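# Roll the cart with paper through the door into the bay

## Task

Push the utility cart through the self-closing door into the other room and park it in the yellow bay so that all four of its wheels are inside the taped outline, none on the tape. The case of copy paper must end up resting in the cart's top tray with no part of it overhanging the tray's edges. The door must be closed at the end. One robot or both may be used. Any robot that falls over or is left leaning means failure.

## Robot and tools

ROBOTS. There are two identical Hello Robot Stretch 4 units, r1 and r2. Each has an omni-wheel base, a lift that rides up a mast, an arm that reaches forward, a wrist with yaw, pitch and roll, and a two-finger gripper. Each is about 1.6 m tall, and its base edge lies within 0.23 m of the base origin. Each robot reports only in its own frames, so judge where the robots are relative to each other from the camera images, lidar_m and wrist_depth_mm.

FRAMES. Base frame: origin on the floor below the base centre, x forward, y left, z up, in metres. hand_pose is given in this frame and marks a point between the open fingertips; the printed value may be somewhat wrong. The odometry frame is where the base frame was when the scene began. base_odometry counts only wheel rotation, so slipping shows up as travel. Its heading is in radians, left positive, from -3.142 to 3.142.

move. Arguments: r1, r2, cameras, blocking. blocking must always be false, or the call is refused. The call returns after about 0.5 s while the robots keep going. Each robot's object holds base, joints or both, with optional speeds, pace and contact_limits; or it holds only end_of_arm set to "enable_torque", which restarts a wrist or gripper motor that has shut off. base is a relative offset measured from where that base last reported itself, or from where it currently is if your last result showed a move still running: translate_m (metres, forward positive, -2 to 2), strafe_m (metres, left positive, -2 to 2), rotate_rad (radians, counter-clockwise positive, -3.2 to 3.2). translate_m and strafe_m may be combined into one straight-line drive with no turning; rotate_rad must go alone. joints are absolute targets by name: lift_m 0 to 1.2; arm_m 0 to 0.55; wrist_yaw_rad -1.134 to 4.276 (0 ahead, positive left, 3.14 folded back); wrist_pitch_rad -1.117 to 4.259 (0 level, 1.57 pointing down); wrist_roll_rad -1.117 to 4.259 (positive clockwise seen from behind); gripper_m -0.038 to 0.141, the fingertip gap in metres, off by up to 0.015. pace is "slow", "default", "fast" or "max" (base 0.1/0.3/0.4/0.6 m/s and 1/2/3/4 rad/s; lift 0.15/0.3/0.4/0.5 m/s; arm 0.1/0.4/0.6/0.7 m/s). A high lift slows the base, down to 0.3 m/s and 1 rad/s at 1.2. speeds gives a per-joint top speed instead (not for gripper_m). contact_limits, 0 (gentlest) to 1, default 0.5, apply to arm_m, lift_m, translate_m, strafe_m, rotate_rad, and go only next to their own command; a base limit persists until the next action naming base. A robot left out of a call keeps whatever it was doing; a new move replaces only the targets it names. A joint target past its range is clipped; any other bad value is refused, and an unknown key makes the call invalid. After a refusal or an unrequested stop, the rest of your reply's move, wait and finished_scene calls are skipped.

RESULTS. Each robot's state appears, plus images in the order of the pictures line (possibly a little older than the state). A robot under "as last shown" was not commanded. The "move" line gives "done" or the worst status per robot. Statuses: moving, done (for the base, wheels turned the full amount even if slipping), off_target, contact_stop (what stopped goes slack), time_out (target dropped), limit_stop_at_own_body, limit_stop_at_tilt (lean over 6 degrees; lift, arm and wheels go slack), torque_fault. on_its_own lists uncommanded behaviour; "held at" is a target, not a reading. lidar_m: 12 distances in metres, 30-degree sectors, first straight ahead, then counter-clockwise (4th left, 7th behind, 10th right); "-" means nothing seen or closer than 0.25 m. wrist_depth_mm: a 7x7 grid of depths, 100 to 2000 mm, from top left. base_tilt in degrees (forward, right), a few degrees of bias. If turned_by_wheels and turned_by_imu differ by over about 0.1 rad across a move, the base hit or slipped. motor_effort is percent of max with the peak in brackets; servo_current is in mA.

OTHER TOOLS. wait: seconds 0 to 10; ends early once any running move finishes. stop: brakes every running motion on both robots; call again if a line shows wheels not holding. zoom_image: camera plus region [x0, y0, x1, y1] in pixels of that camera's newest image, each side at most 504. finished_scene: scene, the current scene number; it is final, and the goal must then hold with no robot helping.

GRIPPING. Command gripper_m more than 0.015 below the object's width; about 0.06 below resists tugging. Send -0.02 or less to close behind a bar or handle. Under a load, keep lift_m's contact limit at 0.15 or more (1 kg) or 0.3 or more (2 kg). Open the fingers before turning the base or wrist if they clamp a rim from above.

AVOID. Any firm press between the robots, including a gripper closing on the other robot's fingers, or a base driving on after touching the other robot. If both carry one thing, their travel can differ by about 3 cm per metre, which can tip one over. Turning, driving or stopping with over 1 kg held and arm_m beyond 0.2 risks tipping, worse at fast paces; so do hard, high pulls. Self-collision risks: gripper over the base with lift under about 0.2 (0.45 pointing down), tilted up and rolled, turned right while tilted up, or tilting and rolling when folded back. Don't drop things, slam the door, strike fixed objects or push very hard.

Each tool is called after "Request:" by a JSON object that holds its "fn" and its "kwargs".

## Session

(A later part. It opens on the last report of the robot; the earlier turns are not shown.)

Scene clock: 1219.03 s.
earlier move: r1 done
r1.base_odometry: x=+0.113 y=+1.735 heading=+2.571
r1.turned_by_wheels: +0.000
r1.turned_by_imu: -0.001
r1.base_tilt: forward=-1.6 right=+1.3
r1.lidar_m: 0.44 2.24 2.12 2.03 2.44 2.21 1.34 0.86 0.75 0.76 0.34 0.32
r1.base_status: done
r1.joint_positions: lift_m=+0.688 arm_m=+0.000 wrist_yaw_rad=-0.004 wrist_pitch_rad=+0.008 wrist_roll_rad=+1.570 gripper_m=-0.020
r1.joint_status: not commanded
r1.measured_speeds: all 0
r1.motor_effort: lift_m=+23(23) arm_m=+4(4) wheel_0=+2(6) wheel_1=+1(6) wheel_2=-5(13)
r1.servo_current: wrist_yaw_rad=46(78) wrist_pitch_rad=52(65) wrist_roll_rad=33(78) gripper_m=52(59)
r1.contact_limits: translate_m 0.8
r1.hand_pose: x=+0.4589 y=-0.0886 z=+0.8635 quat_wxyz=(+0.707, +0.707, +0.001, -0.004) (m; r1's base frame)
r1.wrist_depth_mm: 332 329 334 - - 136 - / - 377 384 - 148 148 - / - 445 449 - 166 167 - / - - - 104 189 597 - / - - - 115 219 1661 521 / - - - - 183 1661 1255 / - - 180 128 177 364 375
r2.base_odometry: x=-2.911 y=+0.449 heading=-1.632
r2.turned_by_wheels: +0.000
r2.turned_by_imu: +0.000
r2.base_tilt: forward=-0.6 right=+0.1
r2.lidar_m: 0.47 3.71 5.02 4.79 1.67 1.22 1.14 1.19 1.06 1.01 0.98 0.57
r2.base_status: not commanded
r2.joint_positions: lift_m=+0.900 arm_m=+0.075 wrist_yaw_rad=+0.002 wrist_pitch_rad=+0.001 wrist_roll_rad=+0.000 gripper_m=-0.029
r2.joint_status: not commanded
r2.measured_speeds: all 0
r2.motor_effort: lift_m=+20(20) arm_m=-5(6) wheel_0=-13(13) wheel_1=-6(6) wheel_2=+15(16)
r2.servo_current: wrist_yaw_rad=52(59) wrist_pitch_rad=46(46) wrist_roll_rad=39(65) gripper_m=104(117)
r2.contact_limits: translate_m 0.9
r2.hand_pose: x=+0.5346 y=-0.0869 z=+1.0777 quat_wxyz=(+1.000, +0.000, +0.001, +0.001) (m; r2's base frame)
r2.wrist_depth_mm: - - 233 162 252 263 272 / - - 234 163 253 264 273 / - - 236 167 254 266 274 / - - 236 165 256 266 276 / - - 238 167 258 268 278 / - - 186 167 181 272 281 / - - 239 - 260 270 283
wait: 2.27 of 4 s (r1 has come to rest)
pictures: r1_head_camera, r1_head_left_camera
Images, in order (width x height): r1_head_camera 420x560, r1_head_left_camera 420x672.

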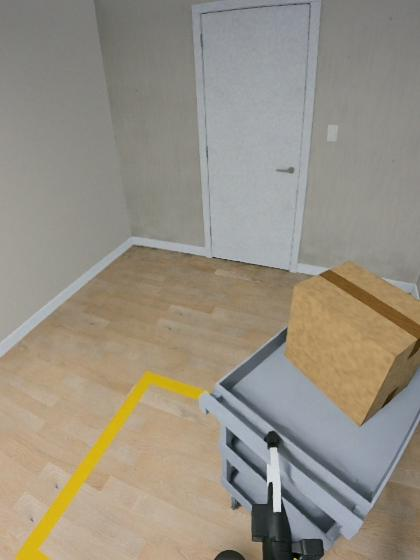

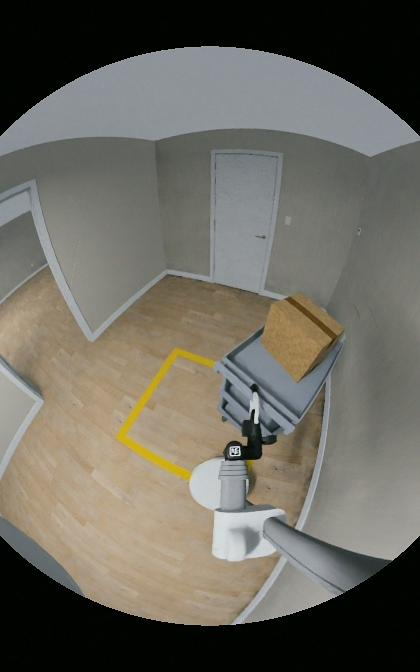

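Request:
{"fn": "move", "kwargs": {"r1": {"base":{"rotate_rad":-0.3},"contact_limits":{"rotate_rad":0.8},"pace":"slow"}, "blocking": false}}

Request:
{"fn": "wait", "kwargs": {"seconds": 3}}

Request:
{"fn": "move", "kwargs": {"r1": {"base":{"translate_m":-0.05,"strafe_m":0.34},"contact_limits":{"translate_m":0.8},"pace":"slow"}, "blocking": false}}

Request:
{"fn": "wait", "kwargs": {"seconds": 6}}

Request:
{"fn": "move", "kwargs": {"r1": {"base":{"rotate_rad":-0.3},"contact_limits":{"rotate_rad":0.8},"pace":"slow"}, "blocking": false}}

Request:
{"fn": "wait", "kwargs": {"seconds": 3, "cameras": ["r1_head_camera","r1_head_left_camera"]}}

Scene clock: 1236.90 s.
move: r1 moving
r1.base_odometry: x=+0.113 y=+1.735 heading=+2.447
r1.turned_by_wheels: -0.124
r1.turned_by_imu: -0.124
r1.base_tilt: forward=-1.6 right=+1.2
r1.lidar_m: 0.42 2.39 2.12 2.03 2.33 2.18 1.63 0.91 0.73 0.73 0.88 0.31
r1.base_status: rotate_rad moving
r1.joint_positions: lift_m=+0.688 arm_m=+0.000 wrist_yaw_rad=+0.011 wrist_pitch_rad=+0.008 wrist_roll_rad=+1.570 gripper_m=-0.020
r1.joint_status: not commanded
r1.measured_speeds: translate_m=-0.001 strafe_m=+0.000 rotate_rad=-0.488 lift_m=+0.000 arm_m=+0.000 wrist_yaw_rad=+0.053 wrist_pitch_rad=+0.000 wrist_roll_rad=+0.000
r1.motor_effort: lift_m=+23(23) arm_m=+4(4) wheel_0=+18(18) wheel_1=+8(8) wheel_2=+10(10)
r1.servo_current: wrist_yaw_rad=59(59) wrist_pitch_rad=52(59) wrist_roll_rad=39(59) gripper_m=46(52)
r1.contact_limits: rotate_rad 0.8
r1.hand_pose: x=+0.4602 y=-0.0842 z=+0.8635 quat_wxyz=(+0.707, +0.707, +0.007, +0.001) (m; r1's base frame)
r1.wrist_depth_mm: 325 324 325 - - 136 - / - 368 370 - 146 147 - / - 427 433 - 163 164 - / - - 512 104 185 564 - / - - - 113 211 1661 - / - - - - 230 1808 1281 / - - 178 144 176 368 377
r2: as last shown
r2.lidar_m: 0.48 3.73 4.98 4.80 1.68 1.21 1.15 1.18 1.07 0.99 0.98 0.57
r2.motor_effort: lift_m=+20(20) arm_m=-5(5) wheel_0=-12(13) wheel_1=-6(6) wheel_2=+15(15)
r2.servo_current: wrist_yaw_rad=33(59) wrist_pitch_rad=33(46) wrist_roll_rad=46(65) gripper_m=104(117)
r2.contact_limits: translate_m 0.9
r2.wrist_depth_mm: - - 234 162 252 263 273 / - - 235 163 254 265 273 / - - 236 167 254 265 274 / - - 237 165 256 267 277 / - - 238 168 258 268 278 / - - 186 167 181 273 282 / - - 239 - 260 268 283
pictures: none

Scene clock: 1237.80 s.
earlier move: r1 done
r1.base_odometry: x=+0.113 y=+1.735 heading=+2.271
r1.turned_by_wheels: -0.175
r1.turned_by_imu: -0.176
r1.base_tilt: forward=-1.6 right=+1.3
r1.lidar_m: 0.40 0.48 2.12 2.04 2.15 2.25 2.20 1.02 0.76 0.75 0.80 0.41
r1.base_status: done
r1.joint_positions: lift_m=+0.688 arm_m=+0.000 wrist_yaw_rad=+0.001 wrist_pitch_rad=+0.008 wrist_roll_rad=+1.570 gripper_m=-0.020
r1.joint_status: not commanded
r1.measured_speeds: all 0
r1.motor_effort: lift_m=+23(23) arm_m=-4(4) wheel_0=+4(21) wheel_1=+1(9) wheel_2=+2(10)
r1.servo_current: wrist_yaw_rad=52(85) wrist_pitch_rad=46(59) wrist_roll_rad=46(59) gripper_m=46(52)
r1.contact_limits: rotate_rad 0.8
r1.hand_pose: x=+0.4594 y=-0.0870 z=+0.8635 quat_wxyz=(+0.707, +0.707, +0.003, -0.002) (m; r1's base frame)
r1.wrist_depth_mm: - - - 138 194 - - / - 392 397 - 204 - - / - 413 413 149 211 - - / - 449 445 157 219 - - / - 488 488 163 229 - - / - - 508 184 234 1708 - / - - 180 141 248 1430 1308
r2.base_odometry: x=-2.911 y=+0.449 heading=-1.632
r2.turned_by_wheels: +0.000
r2.turned_by_imu: +0.000
r2.base_tilt: forward=-0.6 right=+0.1
r2.lidar_m: 0.48 3.73 5.00 4.79 1.68 1.20 1.13 1.19 1.07 1.01 0.97 0.59
r2.base_status: not commanded
r2.joint_positions: lift_m=+0.900 arm_m=+0.075 wrist_yaw_rad=+0.002 wrist_pitch_rad=+0.001 wrist_roll_rad=+0.000 gripper_m=-0.029
r2.joint_status: not commanded
r2.measured_speeds: all 0
r2.motor_effort: lift_m=+20(20) arm_m=-5(5) wheel_0=-12(13) wheel_1=-5(6) wheel_2=+15(15)
r2.servo_current: wrist_yaw_rad=46(59) wrist_pitch_rad=46(46) wrist_roll_rad=52(65) gripper_m=104(117)
r2.contact_limits: translate_m 0.9
r2.hand_pose: x=+0.5346 y=-0.0869 z=+1.0777 quat_wxyz=(+1.000, +0.000, +0.001, +0.001) (m; r2's base frame)
r2.wrist_depth_mm: - - 233 161 252 262 272 / - - 236 163 254 264 273 / - - 235 167 254 265 276 / - - 236 164 255 267 276 / - - 238 168 257 268 278 / - - 186 167 181 272 282 / - - 239 - 262 270 285
wait: 0.90 of 3 s (r1 has come to rest)
pictures: none

Scene clock: 1238.30 s.
move: r1 moving
r1.base_odometry: x=+0.104 y=+1.725 heading=+2.271
r1.turned_by_wheels: +0.000
r1.turned_by_imu: +0.000
r1.base_tilt: forward=-1.5 right=+1.3
r1.lidar_m: 0.40 2.66 2.12 2.04 2.15 2.25 2.19 1.03 0.80 0.74 0.83 0.39
r1.base_status: translate_m moving; strafe_m moving
r1.joint_positions: lift_m=+0.688 arm_m=+0.000 wrist_yaw_rad=+0.001 wrist_pitch_rad=+0.008 wrist_roll_rad=+1.570 gripper_m=-0.020
r1.joint_status: not commanded
r1.measured_speeds: translate_m=-0.008 strafe_m=+0.052 rotate_rad=+0.001 lift_m=+0.000 arm_m=+0.000 wrist_yaw_rad=+0.000 wrist_pitch_rad=+0.000 wrist_roll_rad=+0.000
r1.motor_effort: lift_m=+23(23) arm_m=-3(4) wheel_0=-10(12) wheel_1=+4(6) wheel_2=+6(6)
r1.servo_current: wrist_yaw_rad=39(65) wrist_pitch_rad=52(52) wrist_roll_rad=52(52) gripper_m=52(52)
r1.contact_limits: translate_m 0.8
r1.hand_pose: x=+0.4594 y=-0.0870 z=+0.8635 quat_wxyz=(+0.707, +0.707, +0.003, -0.002) (m; r1's base frame)
r1.wrist_depth_mm: - - - 138 193 - - / - 392 399 143 202 - - / - 415 415 150 210 - - / - 452 445 158 219 - - / - 504 484 163 229 - - / - - 508 186 184 1756 - / - - 179 140 180 1430 -
r2: as last shown
r2.base_tilt: forward=-0.5 right=+0.1
r2.lidar_m: 0.46 3.72 5.02 4.79 1.69 1.21 1.15 1.20 1.08 0.99 0.96 0.59
r2.motor_effort: lift_m=+20(20) arm_m=-5(6) wheel_0=-13(13) wheel_1=-6(6) wheel_2=+15(16)
r2.servo_current: wrist_yaw_rad=46(52) wrist_pitch_rad=39(46) wrist_roll_rad=52(52) gripper_m=104(117)
r2.contact_limits: translate_m 0.9
r2.wrist_depth_mm: - - 232 162 252 264 272 / - - 234 163 254 264 273 / - - 236 166 255 265 276 / - - 237 165 256 267 276 / - - 238 168 258 268 279 / - - 186 167 181 272 281 / - - 240 - 263 270 283
pictures: none

Scene clock: 1242.47 s.
earlier move: r1 done
r1.base_odometry: x=-0.115 y=+1.478 heading=+2.271
r1.turned_by_wheels: -0.001
r1.turned_by_imu: -0.001
r1.base_tilt: forward=-1.6 right=+1.3
r1.lidar_m: 0.44 2.27 1.84 1.69 1.78 2.19 2.11 1.47 1.10 1.07 0.40 0.30
r1.base_status: done
r1.joint_positions: lift_m=+0.688 arm_m=+0.000 wrist_yaw_rad=-0.006 wrist_pitch_rad=+0.008 wrist_roll_rad=+1.570 gripper_m=-0.020
r1.joint_status: not commanded
r1.measured_speeds: all 0
r1.motor_effort: lift_m=+23(23) arm_m=+1(4) wheel_0=-7(15) wheel_1=+2(6) wheel_2=-3(7)
r1.servo_current: wrist_yaw_rad=59(78) wrist_pitch_rad=52(59) wrist_roll_rad=72(78) gripper_m=46(59)
r1.contact_limits: translate_m 0.8
r1.hand_pose: x=+0.4587 y=-0.0892 z=+0.8635 quat_wxyz=(+0.707, +0.707, +0.001, -0.005) (m; r1's base frame)
r1.wrist_depth_mm: 332 329 332 - - 123 - / - 384 387 - - 133 - / - 477 473 - - 153 - / - - - - 182 539 - / - - - 111 218 1708 1281 / - - 198 - 180 1618 452 / - - 180 - 179 379 1160
r2.base_odometry: x=-2.911 y=+0.449 heading=-1.632
r2.turned_by_wheels: +0.000
r2.turned_by_imu: +0.001
r2.base_tilt: forward=-0.6 right=+0.1
r2.lidar_m: 0.45 3.72 5.01 4.79 1.69 1.21 1.14 1.19 1.04 1.01 0.97 0.59
r2.base_status: not commanded
r2.joint_positions: lift_m=+0.900 arm_m=+0.075 wrist_yaw_rad=+0.002 wrist_pitch_rad=+0.001 wrist_roll_rad=+0.000 gripper_m=-0.029
r2.joint_status: not commanded
r2.measured_speeds: all 0
r2.motor_effort: lift_m=+20(20) arm_m=-5(6) wheel_0=-13(13) wheel_1=-6(6) wheel_2=+15(16)
r2.servo_current: wrist_yaw_rad=39(59) wrist_pitch_rad=46(46) wrist_roll_rad=59(65) gripper_m=104(117)
r2.contact_limits: translate_m 0.9
r2.hand_pose: x=+0.5346 y=-0.0869 z=+1.0777 quat_wxyz=(+1.000, +0.000, +0.001, +0.001) (m; r2's base frame)
r2.wrist_depth_mm: - - 234 162 251 263 273 / - - 235 163 254 264 273 / - - 236 166 255 265 277 / - - 236 165 255 266 277 / - - 238 167 257 268 281 / - - 186 167 181 272 279 / - - 239 - 262 268 283
wait: 4.17 of 6 s (r1 has come to rest)
pictures: none

Scene clock: 1242.97 s.
move: r1 moving
r1.base_odometry: x=-0.115 y=+1.478 heading=+2.147
r1.turned_by_wheels: -0.123
r1.turned_by_imu: -0.123
r1.base_tilt: forward=-1.6 right=+1.2
r1.lidar_m: 0.43 2.54 1.85 1.70 1.73 2.24 2.13 1.71 1.17 1.07 1.11 0.33
r1.base_status: rotate_rad moving
r1.joint_positions: lift_m=+0.688 arm_m=+0.000 wrist_yaw_rad=+0.010 wrist_pitch_rad=+0.008 wrist_roll_rad=+1.570 gripper_m=-0.020
r1.joint_status: not commanded
r1.measured_speeds: translate_m=+0.001 strafe_m=+0.001 rotate_rad=-0.479 lift_m=+0.000 arm_m=+0.000 wrist_yaw_rad=+0.075 wrist_pitch_rad=+0.000 wrist_roll_rad=+0.000
r1.motor_effort: lift_m=+23(23) arm_m=+3(3) wheel_0=+16(16) wheel_1=+8(8) wheel_2=+9(9)
r1.servo_current: wrist_yaw_rad=59(59) wrist_pitch_rad=52(52) wrist_roll_rad=46(72) gripper_m=52(52)
r1.contact_limits: rotate_rad 0.8
r1.hand_pose: x=+0.4601 y=-0.0846 z=+0.8635 quat_wxyz=(+0.707, +0.707, +0.006, +0.001) (m; r1's base frame)
r1.wrist_depth_mm: 324 324 322 - - 121 - / - 370 379 - - 133 - / - 445 449 - 154 150 - / - - - - 177 184 - / - - - 108 210 1537 - / - - - 118 234 1756 1336 / - - 180 141 173 379 384
r2: as last shown
r2.turned_by_imu: +0.000
r2.lidar_m: 0.47 3.70 5.03 4.81 1.69 1.18 1.13 1.17 1.07 1.00 0.97 0.58
r2.motor_effort: lift_m=+20(20) arm_m=-6(6) wheel_0=-12(13) wheel_1=-6(6) wheel_2=+15(15)
r2.servo_current: wrist_yaw_rad=39(52) wrist_pitch_rad=33(46) wrist_roll_rad=39(59) gripper_m=111(111)
r2.contact_limits: translate_m 0.9
r2.wrist_depth_mm: - - 232 161 252 263 272 / - - 234 163 253 264 273 / - - 235 166 255 266 274 / - - 237 165 256 267 277 / - - 238 167 257 268 279 / - - 185 167 181 270 281 / - - 238 - 262 270 282
pictures: none

Scene clock: 1243.87 s.
earlier move: r1 done
r1.base_odometry: x=-0.115 y=+1.478 heading=+1.971
r1.turned_by_wheels: -0.176
r1.turned_by_imu: -0.176
r1.base_tilt: forward=-1.6 right=+1.2
r1.lidar_m: 0.41 0.55 1.92 1.86 1.68 2.00 2.15 2.09 1.25 1.07 1.10 0.38
r1.base_status: done
r1.joint_positions: lift_m=+0.688 arm_m=+0.000 wrist_yaw_rad=+0.003 wrist_pitch_rad=+0.008 wrist_roll_rad=+1.570 gripper_m=-0.020
r1.joint_status: not commanded
r1.measured_speeds: all 0
r1.motor_effort: lift_m=+23(23) arm_m=+0(3) wheel_0=+4(19) wheel_1=+4(8) wheel_2=-1(11)
r1.servo_current: wrist_yaw_rad=59(85) wrist_pitch_rad=46(59) wrist_roll_rad=46(72) gripper_m=46(52)
r1.contact_limits: rotate_rad 0.8
r1.hand_pose: x=+0.4595 y=-0.0867 z=+0.8635 quat_wxyz=(+0.707, +0.707, +0.004, -0.002) (m; r1's base frame)
r1.wrist_depth_mm: - 397 387 116 173 173 - / - 373 375 121 182 - - / - 407 413 - 195 - - / - 462 459 - 206 - - / - 539 512 150 222 1756 - / - - - 186 183 1661 - / - - 179 139 177 1464 1308
r2.base_odometry: x=-2.911 y=+0.449 heading=-1.632
r2.turned_by_wheels: +0.000
r2.turned_by_imu: +0.000
r2.base_tilt: forward=-0.6 right=+0.1
r2.lidar_m: 0.47 3.73 5.03 4.79 1.68 1.19 1.14 1.19 1.04 1.02 0.95 0.60
r2.base_status: not commanded
r2.joint_positions: lift_m=+0.900 arm_m=+0.075 wrist_yaw_rad=+0.002 wrist_pitch_rad=+0.001 wrist_roll_rad=+0.000 gripper_m=-0.029
r2.joint_status: not commanded
r2.measured_speeds: all 0
r2.motor_effort: lift_m=+20(20) arm_m=-5(6) wheel_0=-12(13) wheel_1=-5(6) wheel_2=+15(15)
r2.servo_current: wrist_yaw_rad=52(52) wrist_pitch_rad=39(46) wrist_roll_rad=52(59) gripper_m=104(117)
r2.contact_limits: translate_m 0.9
r2.hand_pose: x=+0.5346 y=-0.0869 z=+1.0777 quat_wxyz=(+1.000, +0.000, +0.001, +0.001) (m; r2's base frame)
r2.wrist_depth_mm: - - 233 161 252 264 273 / - - 234 162 253 263 273 / - - 236 167 255 265 274 / - - 236 165 256 267 276 / - - 238 168 257 267 279 / - - 185 167 180 272 279 / - - 238 - 262 270 285
wait: 0.90 of 3 s (r1 has come to rest)
pictures: r1_head_camera, r1_head_left_camera
Images, in order (width x height): r1_head_camera 420x560, r1_head_left_camera 420x672.

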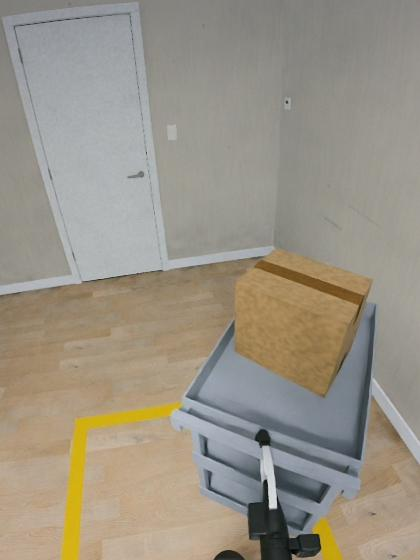

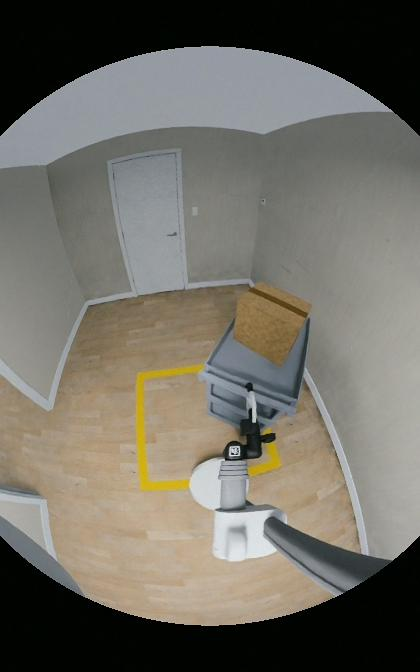

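Request:
{"fn": "move", "kwargs": {"r1": {"base":{"translate_m":-0.1,"strafe_m":0.25},"contact_limits":{"translate_m":0.8},"pace":"slow"}, "blocking": false}}

Request:
{"fn": "wait", "kwargs": {"seconds": 6}}

Request:
{"fn": "move", "kwargs": {"r1": {"base":{"rotate_rad":-0.45},"contact_limits":{"rotate_rad":0.8},"pace":"slow"}, "blocking": false}}

Request:
{"fn": "wait", "kwargs": {"seconds": 3}}

Request:
{"fn": "move", "kwargs": {"r1": {"base":{"translate_m":-0.25},"contact_limits":{"translate_m":0.8},"pace":"slow"}, "blocking": false}}

Request:
{"fn": "wait", "kwargs": {"seconds": 6, "cameras": ["r1_head_camera","r1_head_left_camera"]}}

Scene clock: 1259.00 s.
move: r1 moving
r1.base_odometry: x=-0.124 y=+1.469 heading=+1.971
r1.turned_by_wheels: +0.000
r1.turned_by_imu: +0.000
r1.base_tilt: forward=-1.6 right=+1.3
r1.lidar_m: 0.43 2.55 1.90 1.83 1.71 2.01 2.14 2.13 1.27 1.09 1.10 0.39
r1.base_status: translate_m moving; strafe_m moving
r1.joint_positions: lift_m=+0.688 arm_m=+0.000 wrist_yaw_rad=+0.003 wrist_pitch_rad=+0.008 wrist_roll_rad=+1.570 gripper_m=-0.020
r1.joint_status: not commanded
r1.measured_speeds: translate_m=-0.017 strafe_m=+0.044 rotate_rad=-0.001 lift_m=+0.000 arm_m=+0.000 wrist_yaw_rad=+0.000 wrist_pitch_rad=+0.000 wrist_roll_rad=+0.000
r1.motor_effort: lift_m=+23(23) arm_m=-1(4) wheel_0=-9(11) wheel_1=+3(7) wheel_2=+7(7)
r1.servo_current: wrist_yaw_rad=59(72) wrist_pitch_rad=46(59) wrist_roll_rad=52(59) gripper_m=39(52)
r1.contact_limits: translate_m 0.8
r1.hand_pose: x=+0.4595 y=-0.0867 z=+0.8635 quat_wxyz=(+0.707, +0.707, +0.004, -0.002) (m; r1's base frame)
r1.wrist_depth_mm: - 413 402 119 177 177 - / - 373 377 126 186 - - / - 407 418 - 198 - - / - 459 455 - 210 - - / - 530 517 154 225 1756 - / - - - 185 183 1618 - / - - 180 138 180 128 1281
r2: as last shown
r2.base_tilt: forward=-0.6 right=+0.0
r2.lidar_m: 0.48 3.72 5.01 4.80 1.67 1.19 1.14 1.20 1.05 0.99 0.94 0.59
r2.motor_effort: lift_m=+20(20) arm_m=-5(6) wheel_0=-12(13) wheel_1=-6(6) wheel_2=+15(15)
r2.servo_current: wrist_yaw_rad=52(65) wrist_pitch_rad=39(46) wrist_roll_rad=59(59) gripper_m=104(111)
r2.contact_limits: translate_m 0.9
r2.wrist_depth_mm: - - 233 161 251 262 272 / - - 234 163 253 262 273 / - - 236 166 253 265 276 / - - 236 164 255 266 278 / - - 238 167 258 270 278 / - - 186 167 181 271 281 / - - 239 - 263 270 283
pictures: none

Scene clock: 1262.47 s.
earlier move: r1 done
r1.base_odometry: x=-0.306 y=+1.288 heading=+1.971
r1.turned_by_wheels: -0.001
r1.turned_by_imu: -0.002
r1.base_tilt: forward=-1.6 right=+1.3
r1.lidar_m: 0.46 2.62 1.62 1.64 1.44 1.67 2.09 2.10 1.55 1.35 0.42 0.33
r1.base_status: done
r1.joint_positions: lift_m=+0.688 arm_m=+0.000 wrist_yaw_rad=-0.009 wrist_pitch_rad=+0.008 wrist_roll_rad=+1.570 gripper_m=-0.020
r1.joint_status: not commanded
r1.measured_speeds: all 0
r1.motor_effort: lift_m=+23(23) arm_m=+4(4) wheel_0=-8(18) wheel_1=+2(7) wheel_2=-3(9)
r1.servo_current: wrist_yaw_rad=46(85) wrist_pitch_rad=52(59) wrist_roll_rad=52(65) gripper_m=39(52)
r1.contact_limits: translate_m 0.8
r1.hand_pose: x=+0.4585 y=-0.0899 z=+0.8635 quat_wxyz=(+0.707, +0.707, +0.000, -0.006) (m; r1's base frame)
r1.wrist_depth_mm: 320 327 329 - - 121 - / - 384 389 - - 133 - / - 480 469 - - 152 - / - - - - 182 544 - / - - - 111 219 1661 512 / - - 196 - 179 1661 1205 / - - 179 - 345 387 1160
r2.base_odometry: x=-2.911 y=+0.449 heading=-1.632
r2.turned_by_wheels: +0.000
r2.turned_by_imu: +0.000
r2.base_tilt: forward=-0.6 right=+0.1
r2.lidar_m: 0.48 3.75 5.00 4.81 1.69 1.21 1.15 1.18 1.07 0.99 0.98 0.60
r2.base_status: not commanded
r2.joint_positions: lift_m=+0.900 arm_m=+0.075 wrist_yaw_rad=+0.002 wrist_pitch_rad=+0.001 wrist_roll_rad=+0.000 gripper_m=-0.029
r2.joint_status: not commanded
r2.measured_speeds: all 0
r2.motor_effort: lift_m=+20(20) arm_m=-5(6) wheel_0=-12(13) wheel_1=-5(6) wheel_2=+15(16)
r2.servo_current: wrist_yaw_rad=52(65) wrist_pitch_rad=46(46) wrist_roll_rad=46(65) gripper_m=104(117)
r2.contact_limits: translate_m 0.9
r2.hand_pose: x=+0.5346 y=-0.0869 z=+1.0777 quat_wxyz=(+1.000, +0.000, +0.001, +0.001) (m; r2's base frame)
r2.wrist_depth_mm: - - 233 161 251 263 273 / - - 234 163 254 264 273 / - - 236 167 254 266 276 / - - 236 164 255 267 278 / - - 238 168 257 268 278 / - - 186 167 181 271 279 / - - 239 - 262 268 283
wait: 3.47 of 6 s (r1 has come to rest)
pictures: none

Scene clock: 1262.97 s.
move: r1 moving
r1.base_odometry: x=-0.306 y=+1.288 heading=+1.847
r1.turned_by_wheels: -0.124
r1.turned_by_imu: -0.124
r1.base_tilt: forward=-1.6 right=+1.3
r1.lidar_m: 0.42 2.58 1.75 1.62 1.42 1.56 2.12 2.11 1.69 1.36 1.33 0.32
r1.base_status: rotate_rad moving
r1.joint_positions: lift_m=+0.688 arm_m=+0.000 wrist_yaw_rad=+0.009 wrist_pitch_rad=+0.008 wrist_roll_rad=+1.570 gripper_m=-0.020
r1.joint_status: not commanded
r1.measured_speeds: translate_m=+0.001 strafe_m=+0.001 rotate_rad=-0.477 lift_m=+0.000 arm_m=+0.000 wrist_yaw_rad=+0.067 wrist_pitch_rad=+0.000 wrist_roll_rad=+0.000
r1.motor_effort: lift_m=+23(23) arm_m=+4(4) wheel_0=+13(14) wheel_1=+8(8) wheel_2=+9(9)
r1.servo_current: wrist_yaw_rad=72(72) wrist_pitch_rad=52(59) wrist_roll_rad=46(59) gripper_m=52(52)
r1.contact_limits: rotate_rad 0.8
r1.hand_pose: x=+0.4600 y=-0.0849 z=+0.8635 quat_wxyz=(+0.707, +0.707, +0.006, +0.000) (m; r1's base frame)
r1.wrist_depth_mm: 314 322 325 - - 122 - / 379 370 377 - - 132 - / - 445 455 - - 150 - / - - - - 177 191 - / - - - 108 212 1661 - / - - - 117 182 1708 1308 / - - 179 131 175 384 392
r2: as last shown
r2.lidar_m: 0.47 3.73 4.99 4.81 1.69 1.20 1.14 1.19 1.07 1.01 0.97 0.59
r2.motor_effort: lift_m=+20(20) arm_m=-5(6) wheel_0=-12(12) wheel_1=-6(6) wheel_2=+15(15)
r2.servo_current: wrist_yaw_rad=59(65) wrist_pitch_rad=46(46) wrist_roll_rad=46(59) gripper_m=111(111)
r2.contact_limits: translate_m 0.9
r2.wrist_depth_mm: - - 232 162 252 263 273 / - - 234 162 252 264 273 / - - 235 166 255 265 276 / - - 237 165 256 267 277 / - - 238 167 257 268 278 / - - 185 167 181 272 279 / - - 239 - 262 270 283
pictures: none

Scene clock: 1264.10 s.
earlier move: r1 done
r1.base_odometry: x=-0.306 y=+1.288 heading=+1.521
r1.turned_by_wheels: -0.326
r1.turned_by_imu: -0.326
r1.base_tilt: forward=-1.6 right=+1.3
r1.lidar_m: 0.40 0.47 2.44 1.61 6.63 1.44 1.80 2.10 2.13 1.51 1.35 0.40
r1.base_status: done
r1.joint_positions: lift_m=+0.688 arm_m=+0.000 wrist_yaw_rad=-0.001 wrist_pitch_rad=+0.008 wrist_roll_rad=+1.570 gripper_m=-0.020
r1.joint_status: not commanded
r1.measured_speeds: all 0
r1.motor_effort: lift_m=+23(23) arm_m=+4(4) wheel_0=+5(20) wheel_1=+4(10) wheel_2=+1(12)
r1.servo_current: wrist_yaw_rad=52(91) wrist_pitch_rad=52(65) wrist_roll_rad=59(59) gripper_m=52(52)
r1.contact_limits: rotate_rad 0.8
r1.hand_pose: x=+0.4592 y=-0.0876 z=+0.8635 quat_wxyz=(+0.707, +0.707, +0.003, -0.003) (m; r1's base frame)
r1.wrist_depth_mm: - - - 151 208 - - / - - 574 154 213 - - / - 413 415 216 219 - - / - 430 439 163 224 - - / - 466 466 226 229 - - / - 496 480 171 233 778 - / - - 180 144 240 128 -
r2.base_odometry: x=-2.911 y=+0.449 heading=-1.632
r2.turned_by_wheels: +0.000
r2.turned_by_imu: +0.000
r2.base_tilt: forward=-0.6 right=+0.1
r2.lidar_m: 0.48 3.72 5.03 4.80 1.66 1.21 1.12 1.15 1.05 1.00 0.97 0.58
r2.base_status: not commanded
r2.joint_positions: lift_m=+0.900 arm_m=+0.075 wrist_yaw_rad=+0.002 wrist_pitch_rad=+0.001 wrist_roll_rad=+0.000 gripper_m=-0.029
r2.joint_status: not commanded
r2.measured_speeds: all 0
r2.motor_effort: lift_m=+20(20) arm_m=-5(6) wheel_0=-13(13) wheel_1=-5(6) wheel_2=+15(15)
r2.servo_current: wrist_yaw_rad=46(65) wrist_pitch_rad=39(46) wrist_roll_rad=46(65) gripper_m=111(117)
r2.contact_limits: translate_m 0.9
r2.hand_pose: x=+0.5346 y=-0.0869 z=+1.0777 quat_wxyz=(+1.000, +0.000, +0.001, +0.001) (m; r2's base frame)
r2.wrist_depth_mm: - - 233 162 252 262 272 / - - 235 163 253 264 272 / - - 236 166 254 265 274 / - - 236 165 256 266 276 / - - 238 167 257 268 279 / - - 186 167 181 273 281 / - - 239 - 262 270 283
wait: 1.13 of 3 s (r1 has come to rest)
pictures: none

Scene clock: 1264.60 s.
move: r1 moving
r1.base_odometry: x=-0.306 y=+1.276 heading=+1.521
r1.turned_by_wheels: +0.000
r1.turned_by_imu: +0.000
r1.base_tilt: forward=-1.5 right=+1.2
r1.lidar_m: 0.41 0.47 2.43 1.61 6.66 1.40 1.75 2.08 2.11 1.50 1.36 0.41
r1.base_status: translate_m moving
r1.joint_positions: lift_m=+0.688 arm_m=+0.000 wrist_yaw_rad=-0.001 wrist_pitch_rad=+0.008 wrist_roll_rad=+1.570 gripper_m=-0.020
r1.joint_status: not commanded
r1.measured_speeds: translate_m=-0.049 strafe_m=+0.000 rotate_rad=+0.002 lift_m=+0.000 arm_m=+0.000 wrist_yaw_rad=+0.000 wrist_pitch_rad=+0.000 wrist_roll_rad=+0.000
r1.motor_effort: lift_m=+23(23) arm_m=-4(4) wheel_0=-9(9) wheel_1=-5(7) wheel_2=+10(12)
r1.servo_current: wrist_yaw_rad=33(65) wrist_pitch_rad=59(59) wrist_roll_rad=52(59) gripper_m=46(52)
r1.contact_limits: translate_m 0.8
r1.hand_pose: x=+0.4592 y=-0.0876 z=+0.8635 quat_wxyz=(+0.707, +0.707, +0.003, -0.003) (m; r1's base frame)
r1.wrist_depth_mm: - - - 148 206 - - / - - 504 153 211 - - / - 407 410 156 217 - - / - 433 436 162 223 - - / - 469 466 165 229 - - / - 512 480 173 183 1756 - / - - 180 127 243 128 -
r2: as last shown
r2.base_tilt: forward=-0.6 right=+0.0
r2.lidar_m: 0.46 3.73 5.00 4.79 1.69 1.23 1.14 1.19 1.05 1.01 0.96 0.58
r2.motor_effort: lift_m=+20(20) arm_m=-5(5) wheel_0=-12(13) wheel_1=-5(6) wheel_2=+15(15)
r2.servo_current: wrist_yaw_rad=46(72) wrist_pitch_rad=39(46) wrist_roll_rad=46(52) gripper_m=104(117)
r2.contact_limits: translate_m 0.9
r2.wrist_depth_mm: - - 232 162 252 263 272 / - - 234 163 253 264 274 / - - 235 166 254 266 277 / - - 236 165 256 267 277 / - - 237 167 257 268 278 / - - 185 167 180 272 281 / - - 239 - 260 268 283
pictures: none

Scene clock: 1267.90 s.
earlier move: r1 done
r1.base_odometry: x=-0.318 y=+1.039 heading=+1.520
r1.turned_by_wheels: -0.001
r1.turned_by_imu: -0.001
r1.base_tilt: forward=-1.6 right=+1.3
r1.lidar_m: 0.38 0.44 2.14 1.61 1.28 1.27 1.60 1.91 1.93 1.67 1.50 0.43
r1.base_status: done
r1.joint_positions: lift_m=+0.688 arm_m=+0.000 wrist_yaw_rad=-0.001 wrist_pitch_rad=+0.008 wrist_roll_rad=+1.570 gripper_m=-0.020
r1.joint_status: not commanded
r1.measured_speeds: all 0
r1.motor_effort: lift_m=+23(23) arm_m=-4(4) wheel_0=-8(12) wheel_1=-4(9) wheel_2=+0(12)
r1.servo_current: wrist_yaw_rad=46(72) wrist_pitch_rad=52(65) wrist_roll_rad=33(78) gripper_m=46(59)
r1.contact_limits: translate_m 0.8
r1.hand_pose: x=+0.4592 y=-0.0878 z=+0.8635 quat_wxyz=(+0.707, +0.707, +0.002, -0.003) (m; r1's base frame)
r1.wrist_depth_mm: - - - 165 224 - 1205 / - - - 166 227 - - / - 421 424 227 229 - - / - 433 436 229 231 - - / - 455 455 231 232 - - / - 477 466 174 184 - - / - 496 180 144 236 128 -
r2.base_odometry: x=-2.911 y=+0.449 heading=-1.632
r2.turned_by_wheels: +0.000
r2.turned_by_imu: +0.000
r2.base_tilt: forward=-0.6 right=+0.1
r2.lidar_m: 0.46 3.72 5.01 4.81 1.68 1.23 1.12 1.20 1.05 0.99 0.97 0.58
r2.base_status: not commanded
r2.joint_positions: lift_m=+0.900 arm_m=+0.075 wrist_yaw_rad=+0.002 wrist_pitch_rad=+0.001 wrist_roll_rad=+0.000 gripper_m=-0.029
r2.joint_status: not commanded
r2.measured_speeds: all 0
r2.motor_effort: lift_m=+20(20) arm_m=-5(6) wheel_0=-12(13) wheel_1=-5(6) wheel_2=+15(15)
r2.servo_current: wrist_yaw_rad=39(72) wrist_pitch_rad=39(52) wrist_roll_rad=52(59) gripper_m=104(117)
r2.contact_limits: translate_m 0.9
r2.hand_pose: x=+0.5346 y=-0.0869 z=+1.0777 quat_wxyz=(+1.000, +0.000, +0.001, +0.001) (m; r2's base frame)
r2.wrist_depth_mm: - - 232 162 252 264 273 / - - 234 163 252 263 272 / - - 236 167 254 266 276 / - - 237 165 255 267 277 / - - 238 167 257 270 279 / - - 186 168 181 271 281 / - - 240 - 262 270 283
wait: 3.30 of 6 s (r1 has come to rest)
pictures: r1_head_camera, r1_head_left_camera
Images, in order (width x height): r1_head_camera 420x560, r1_head_left_camera 420x672.

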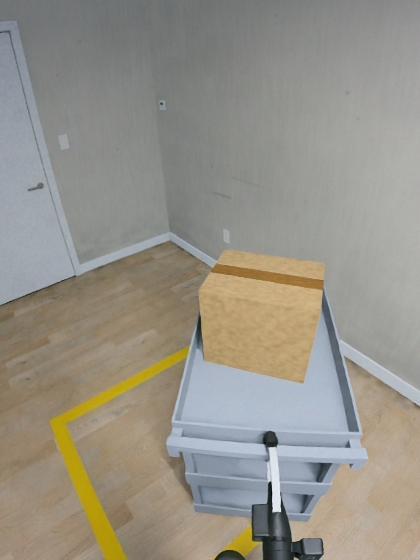

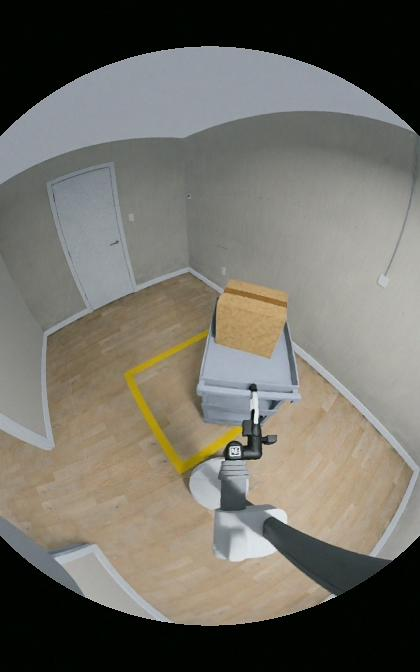

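Request:
{"fn": "move", "kwargs": {"r1": {"base":{"rotate_rad":-0.24},"contact_limits":{"rotate_rad":0.8},"pace":"slow"}, "blocking": false}}

Request:
{"fn": "wait", "kwargs": {"seconds": 3}}

Request:
{"fn": "move", "kwargs": {"r1": {"base":{"translate_m":-0.05,"strafe_m":0.4},"contact_limits":{"translate_m":0.8},"pace":"slow"}, "blocking": false}}

Request:
{"fn": "wait", "kwargs": {"seconds": 7}}

Request:
{"fn": "move", "kwargs": {"r1": {"base":{"rotate_rad":-0.24},"contact_limits":{"rotate_rad":0.8},"pace":"slow"}, "blocking": false}}

Request:
{"fn": "wait", "kwargs": {"seconds": 3, "cameras": ["r1_head_camera","r1_head_left_camera"]}}

Scene clock: 1286.23 s.
move: r1 moving
r1.base_odometry: x=-0.318 y=+1.039 heading=+1.398
r1.turned_by_wheels: -0.123
r1.turned_by_imu: -0.123
r1.base_tilt: forward=-1.6 right=+1.2
r1.lidar_m: 0.39 0.40 2.60 1.58 5.58 1.26 1.49 1.92 1.90 1.77 1.50 0.43
r1.base_status: rotate_rad moving
r1.joint_positions: lift_m=+0.688 arm_m=+0.000 wrist_yaw_rad=+0.012 wrist_pitch_rad=+0.008 wrist_roll_rad=+1.570 gripper_m=-0.020
r1.joint_status: not commanded
r1.measured_speeds: translate_m=+0.001 strafe_m=+0.001 rotate_rad=-0.475 lift_m=+0.000 arm_m=+0.000 wrist_yaw_rad=+0.038 wrist_pitch_rad=+0.000 wrist_roll_rad=+0.000
r1.motor_effort: lift_m=+23(23) arm_m=+0(4) wheel_0=+16(16) wheel_1=+5(8) wheel_2=+12(12)
r1.servo_current: wrist_yaw_rad=65(65) wrist_pitch_rad=46(59) wrist_roll_rad=59(72) gripper_m=52(52)
r1.contact_limits: rotate_rad 0.8
r1.hand_pose: x=+0.4603 y=-0.0838 z=+0.8635 quat_wxyz=(+0.707, +0.707, +0.007, +0.002) (m; r1's base frame)
r1.wrist_depth_mm: - - - 168 229 - 1182 / - - - 169 229 - - / - 421 473 171 233 - - / - 427 427 172 233 - - / - 445 449 231 234 - - / - 469 462 181 235 - - / - 480 169 145 178 - -
r2: as last shown
r2.lidar_m: 0.45 3.74 5.00 4.79 1.66 1.22 1.13 1.17 1.04 1.00 0.97 0.58
r2.motor_effort: lift_m=+20(20) arm_m=-5(6) wheel_0=-12(13) wheel_1=-5(6) wheel_2=+15(16)
r2.servo_current: wrist_yaw_rad=39(59) wrist_pitch_rad=39(46) wrist_roll_rad=52(59) gripper_m=111(111)
r2.contact_limits: translate_m 0.9
r2.wrist_depth_mm: - - 233 162 251 263 273 / - - 235 163 253 263 273 / - - 236 167 254 265 276 / - - 236 164 255 267 277 / - - 239 168 257 267 277 / - - 185 167 181 272 281 / - - 239 - 262 268 283
pictures: none

Scene clock: 1287.07 s.
earlier move: r1 done
r1.base_odometry: x=-0.318 y=+1.038 heading=+1.280
r1.turned_by_wheels: -0.117
r1.turned_by_imu: -0.118
r1.base_tilt: forward=-1.6 right=+1.3
r1.lidar_m: 0.36 0.32 2.78 1.62 1.59 1.26 1.39 1.93 1.91 1.92 1.52 0.44
r1.base_status: done
r1.joint_positions: lift_m=+0.688 arm_m=+0.000 wrist_yaw_rad=-0.004 wrist_pitch_rad=+0.008 wrist_roll_rad=+1.570 gripper_m=-0.020
r1.joint_status: not commanded
r1.measured_speeds: all 0
r1.motor_effort: lift_m=+23(23) arm_m=+4(4) wheel_0=+3(16) wheel_1=+2(8) wheel_2=-5(13)
r1.servo_current: wrist_yaw_rad=39(85) wrist_pitch_rad=46(59) wrist_roll_rad=46(72) gripper_m=46(52)
r1.contact_limits: rotate_rad 0.8
r1.hand_pose: x=+0.4589 y=-0.0885 z=+0.8635 quat_wxyz=(+0.707, +0.707, +0.001, -0.004) (m; r1's base frame)
r1.wrist_depth_mm: - - - 222 298 303 1078 / - - - 210 289 309 324 / - - - - 264 - 1281 / - - - 191 253 - - / - 439 439 236 241 - - / - 430 433 176 229 - - / - 424 179 164 219 - -
r2.base_odometry: x=-2.911 y=+0.449 heading=-1.632
r2.turned_by_wheels: +0.000
r2.turned_by_imu: +0.000
r2.base_tilt: forward=-0.6 right=+0.1
r2.lidar_m: 0.47 3.74 4.98 4.81 1.67 1.20 1.13 1.19 1.06 1.01 0.97 0.60
r2.base_status: not commanded
r2.joint_positions: lift_m=+0.900 arm_m=+0.075 wrist_yaw_rad=+0.002 wrist_pitch_rad=+0.001 wrist_roll_rad=+0.000 gripper_m=-0.029
r2.joint_status: not commanded
r2.measured_speeds: all 0
r2.motor_effort: lift_m=+20(20) arm_m=-5(6) wheel_0=-12(13) wheel_1=-6(6) wheel_2=+15(16)
r2.servo_current: wrist_yaw_rad=46(59) wrist_pitch_rad=39(46) wrist_roll_rad=52(59) gripper_m=104(117)
r2.contact_limits: translate_m 0.9
r2.hand_pose: x=+0.5346 y=-0.0869 z=+1.0777 quat_wxyz=(+1.000, +0.000, +0.001, +0.001) (m; r2's base frame)
r2.wrist_depth_mm: - - 234 162 252 263 273 / - - 234 163 254 265 273 / - - 236 167 254 265 276 / - - 236 165 256 267 276 / - - 238 167 258 268 278 / - - 186 167 181 272 281 / - - 239 - 263 271 285
wait: 0.83 of 3 s (r1 has come to rest)
pictures: none

Scene clock: 1287.57 s.
move: r1 moving
r1.base_odometry: x=-0.331 y=+1.041 heading=+1.280
r1.turned_by_wheels: +0.000
r1.turned_by_imu: -0.001
r1.base_tilt: forward=-1.5 right=+1.3
r1.lidar_m: 0.31 0.35 2.79 1.60 1.59 1.25 1.38 1.97 1.92 1.94 1.51 0.46
r1.base_status: translate_m moving; strafe_m moving
r1.joint_positions: lift_m=+0.688 arm_m=+0.000 wrist_yaw_rad=-0.004 wrist_pitch_rad=+0.008 wrist_roll_rad=+1.570 gripper_m=-0.020
r1.joint_status: not commanded
r1.measured_speeds: translate_m=-0.006 strafe_m=+0.053 rotate_rad=-0.002 lift_m=+0.000 arm_m=+0.000 wrist_yaw_rad=+0.000 wrist_pitch_rad=+0.000 wrist_roll_rad=+0.000
r1.motor_effort: lift_m=+23(23) arm_m=+3(4) wheel_0=-11(11) wheel_1=+5(7) wheel_2=+2(5)
r1.servo_current: wrist_yaw_rad=52(59) wrist_pitch_rad=52(59) wrist_roll_rad=39(72) gripper_m=46(52)
r1.contact_limits: translate_m 0.8
r1.hand_pose: x=+0.4590 y=-0.0885 z=+0.8635 quat_wxyz=(+0.707, +0.707, +0.001, -0.004) (m; r1's base frame)
r1.wrist_depth_mm: - - - 221 297 306 307 / - - - 210 287 312 1160 / - - - - 265 - - / - - - 191 255 - - / - 439 442 237 241 - - / - 433 430 175 183 - - / - 424 180 140 219 - -
r2: as last shown
r2.lidar_m: 0.46 3.72 5.02 4.78 1.71 1.22 1.15 1.18 1.05 1.00 0.95 0.56
r2.motor_effort: lift_m=+20(20) arm_m=-5(6) wheel_0=-12(13) wheel_1=-5(6) wheel_2=+16(16)
r2.servo_current: wrist_yaw_rad=39(59) wrist_pitch_rad=46(46) wrist_roll_rad=46(52) gripper_m=111(111)
r2.contact_limits: translate_m 0.9
r2.wrist_depth_mm: - - 233 161 253 262 272 / - - 234 163 253 264 273 / - - 235 167 254 267 276 / - - 236 164 255 267 276 / - - 238 168 257 267 279 / - - 185 167 181 272 281 / - - 240 - 260 270 283
pictures: none

Scene clock: 1292.30 s.
earlier move: r1 done
r1.base_odometry: x=-0.716 y=+1.105 heading=+1.280
r1.turned_by_wheels: +0.000
r1.turned_by_imu: +0.000
r1.base_tilt: forward=-1.6 right=+1.3
r1.lidar_m: 0.43 0.49 2.51 1.29 1.19 1.03 1.09 1.67 2.19 2.29 1.81 0.40
r1.base_status: done
r1.joint_positions: lift_m=+0.688 arm_m=+0.000 wrist_yaw_rad=-0.006 wrist_pitch_rad=+0.008 wrist_roll_rad=+1.570 gripper_m=-0.020
r1.joint_status: not commanded
r1.measured_speeds: all 0
r1.motor_effort: lift_m=+23(23) arm_m=+4(4) wheel_0=-7(15) wheel_1=+4(7) wheel_2=+0(5)
r1.servo_current: wrist_yaw_rad=52(85) wrist_pitch_rad=52(59) wrist_roll_rad=39(72) gripper_m=46(52)
r1.contact_limits: translate_m 0.8
r1.hand_pose: x=+0.4587 y=-0.0892 z=+0.8635 quat_wxyz=(+0.707, +0.707, +0.001, -0.005) (m; r1's base frame)
r1.wrist_depth_mm: - - - - 190 - - / - 410 399 - 199 - - / - 404 407 145 206 - - / - 439 442 - 216 - - / - 484 484 160 227 - - / - - 508 184 234 1756 - / - - 179 142 180 1464 -
r2.base_odometry: x=-2.911 y=+0.449 heading=-1.632
r2.turned_by_wheels: +0.000
r2.turned_by_imu: +0.001
r2.base_tilt: forward=-0.6 right=+0.1
r2.lidar_m: 0.45 3.73 5.02 4.77 1.68 1.20 1.13 1.18 1.06 1.00 0.96 0.57
r2.base_status: not commanded
r2.joint_positions: lift_m=+0.900 arm_m=+0.075 wrist_yaw_rad=+0.002 wrist_pitch_rad=+0.001 wrist_roll_rad=+0.000 gripper_m=-0.029
r2.joint_status: not commanded
r2.measured_speeds: all 0
r2.motor_effort: lift_m=+20(20) arm_m=-5(6) wheel_0=-13(13) wheel_1=-5(6) wheel_2=+15(16)
r2.servo_current: wrist_yaw_rad=52(59) wrist_pitch_rad=46(46) wrist_roll_rad=59(65) gripper_m=117(117)
r2.contact_limits: translate_m 0.9
r2.hand_pose: x=+0.5346 y=-0.0869 z=+1.0777 quat_wxyz=(+1.000, +0.000, +0.001, +0.001) (m; r2's base frame)
r2.wrist_depth_mm: - - 233 162 252 263 274 / - - 234 163 253 264 273 / - - 236 167 256 266 276 / - - 236 164 256 268 277 / - - 238 168 257 270 278 / - - 185 167 181 272 279 / - - 239 - 263 270 283
wait: 4.73 of 7 s (r1 has come to rest)
pictures: none

Scene clock: 1292.80 s.
move: r1 moving
r1.base_odometry: x=-0.716 y=+1.105 heading=+1.156
r1.turned_by_wheels: -0.124
r1.turned_by_imu: -0.124
r1.base_tilt: forward=-1.6 right=+1.3
r1.lidar_m: 0.41 0.46 2.52 1.42 1.20 1.16 1.05 1.47 2.18 2.32 1.86 0.40
r1.base_status: rotate_rad moving
r1.joint_positions: lift_m=+0.688 arm_m=+0.000 wrist_yaw_rad=+0.009 wrist_pitch_rad=+0.008 wrist_roll_rad=+1.570 gripper_m=-0.020
r1.joint_status: not commanded
r1.measured_speeds: translate_m=+0.001 strafe_m=+0.001 rotate_rad=-0.476 lift_m=+0.000 arm_m=+0.000 wrist_yaw_rad=+0.035 wrist_pitch_rad=+0.000 wrist_roll_rad=+0.000
r1.motor_effort: lift_m=+23(23) arm_m=+2(4) wheel_0=+12(12) wheel_1=+5(6) wheel_2=+10(10)
r1.servo_current: wrist_yaw_rad=65(78) wrist_pitch_rad=52(59) wrist_roll_rad=52(59) gripper_m=46(52)
r1.contact_limits: rotate_rad 0.8
r1.hand_pose: x=+0.4600 y=-0.0849 z=+0.8635 quat_wxyz=(+0.707, +0.707, +0.006, +0.000) (m; r1's base frame)
r1.wrist_depth_mm: - - - 140 197 - - / - 469 455 146 204 - - / - 402 407 150 212 - - / - 433 439 157 218 - - / - 462 469 164 227 - - / - - 496 185 233 1863 - / - - 161 143 244 1499 -
r2: as last shown
r2.turned_by_imu: +0.000
r2.lidar_m: 0.44 3.72 5.02 4.80 1.68 1.21 1.14 1.18 1.05 0.98 0.97 0.60
r2.motor_effort: lift_m=+20(20) arm_m=-5(6) wheel_0=-12(13) wheel_1=-5(6) wheel_2=+15(15)
r2.servo_current: wrist_yaw_rad=52(65) wrist_pitch_rad=39(46) wrist_roll_rad=46(59) gripper_m=104(111)
r2.contact_limits: translate_m 0.9
r2.wrist_depth_mm: - - 233 162 252 264 272 / - - 234 163 253 264 273 / - - 236 166 255 265 276 / - - 236 165 256 266 276 / - - 239 167 258 270 279 / - - 185 167 181 271 281 / - - 239 - 262 270 282
pictures: none

Scene clock: 1293.57 s.
earlier move: r1 done
r1.base_odometry: x=-0.716 y=+1.105 heading=+1.041
r1.turned_by_wheels: -0.115
r1.turned_by_imu: -0.115
r1.base_tilt: forward=-1.6 right=+1.3
r1.lidar_m: 0.38 0.42 2.51 1.61 1.20 6.92 1.04 1.32 2.18 2.22 1.94 0.42
r1.base_status: done
r1.joint_positions: lift_m=+0.688 arm_m=+0.000 wrist_yaw_rad=+0.009 wrist_pitch_rad=+0.008 wrist_roll_rad=+1.570 gripper_m=-0.020
r1.joint_status: not commanded
r1.measured_speeds: all 0
r1.motor_effort: lift_m=+23(23) arm_m=-4(4) wheel_0=+8(12) wheel_1=+4(6) wheel_2=+5(11)
r1.servo_current: wrist_yaw_rad=52(78) wrist_pitch_rad=59(59) wrist_roll_rad=59(65) gripper_m=46(59)
r1.contact_limits: rotate_rad 0.8
r1.hand_pose: x=+0.4601 y=-0.0848 z=+0.8635 quat_wxyz=(+0.707, +0.707, +0.006, +0.000) (m; r1's base frame)
r1.wrist_depth_mm: - - - 169 230 259 1138 / - - - 170 230 - - / - 424 477 229 232 - - / - 430 433 233 233 - - / - 445 452 232 234 - - / - 466 459 184 235 - - / - 484 177 146 235 - -
r2.base_odometry: x=-2.911 y=+0.449 heading=-1.632
r2.turned_by_wheels: +0.000
r2.turned_by_imu: +0.000
r2.base_tilt: forward=-0.5 right=+0.1
r2.lidar_m: 0.47 3.72 5.01 4.81 1.67 1.22 1.15 1.19 1.06 0.98 0.98 0.60
r2.base_status: not commanded
r2.joint_positions: lift_m=+0.900 arm_m=+0.075 wrist_yaw_rad=+0.002 wrist_pitch_rad=+0.001 wrist_roll_rad=+0.000 gripper_m=-0.029
r2.joint_status: not commanded
r2.measured_speeds: all 0
r2.motor_effort: lift_m=+20(20) arm_m=-5(6) wheel_0=-12(13) wheel_1=-5(6) wheel_2=+15(15)
r2.servo_current: wrist_yaw_rad=52(65) wrist_pitch_rad=39(46) wrist_roll_rad=46(59) gripper_m=111(111)
r2.contact_limits: translate_m 0.9
r2.hand_pose: x=+0.5346 y=-0.0869 z=+1.0777 quat_wxyz=(+1.000, +0.000, +0.001, +0.001) (m; r2's base frame)
r2.wrist_depth_mm: - - 233 162 252 263 273 / - - 235 163 254 264 274 / - - 236 167 254 265 274 / - - 236 165 255 267 276 / - - 237 168 258 268 278 / - - 186 167 181 271 279 / - - 239 - 262 270 283
wait: 0.77 of 3 s (r1 has come to rest)
pictures: r1_head_camera, r1_head_left_camera
Images, in order (width x height): r1_head_camera 420x560, r1_head_left_camera 420x672.

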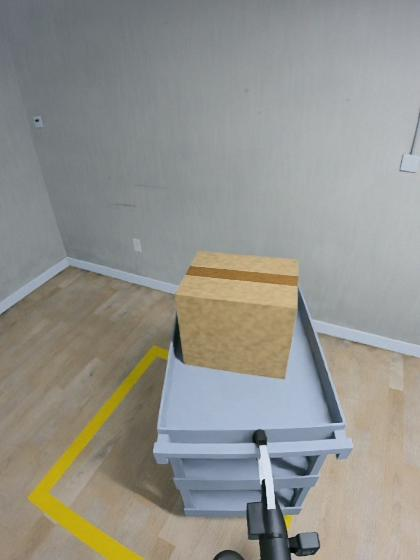

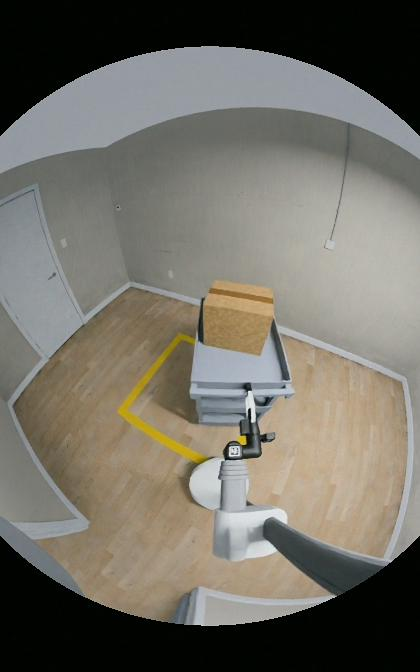

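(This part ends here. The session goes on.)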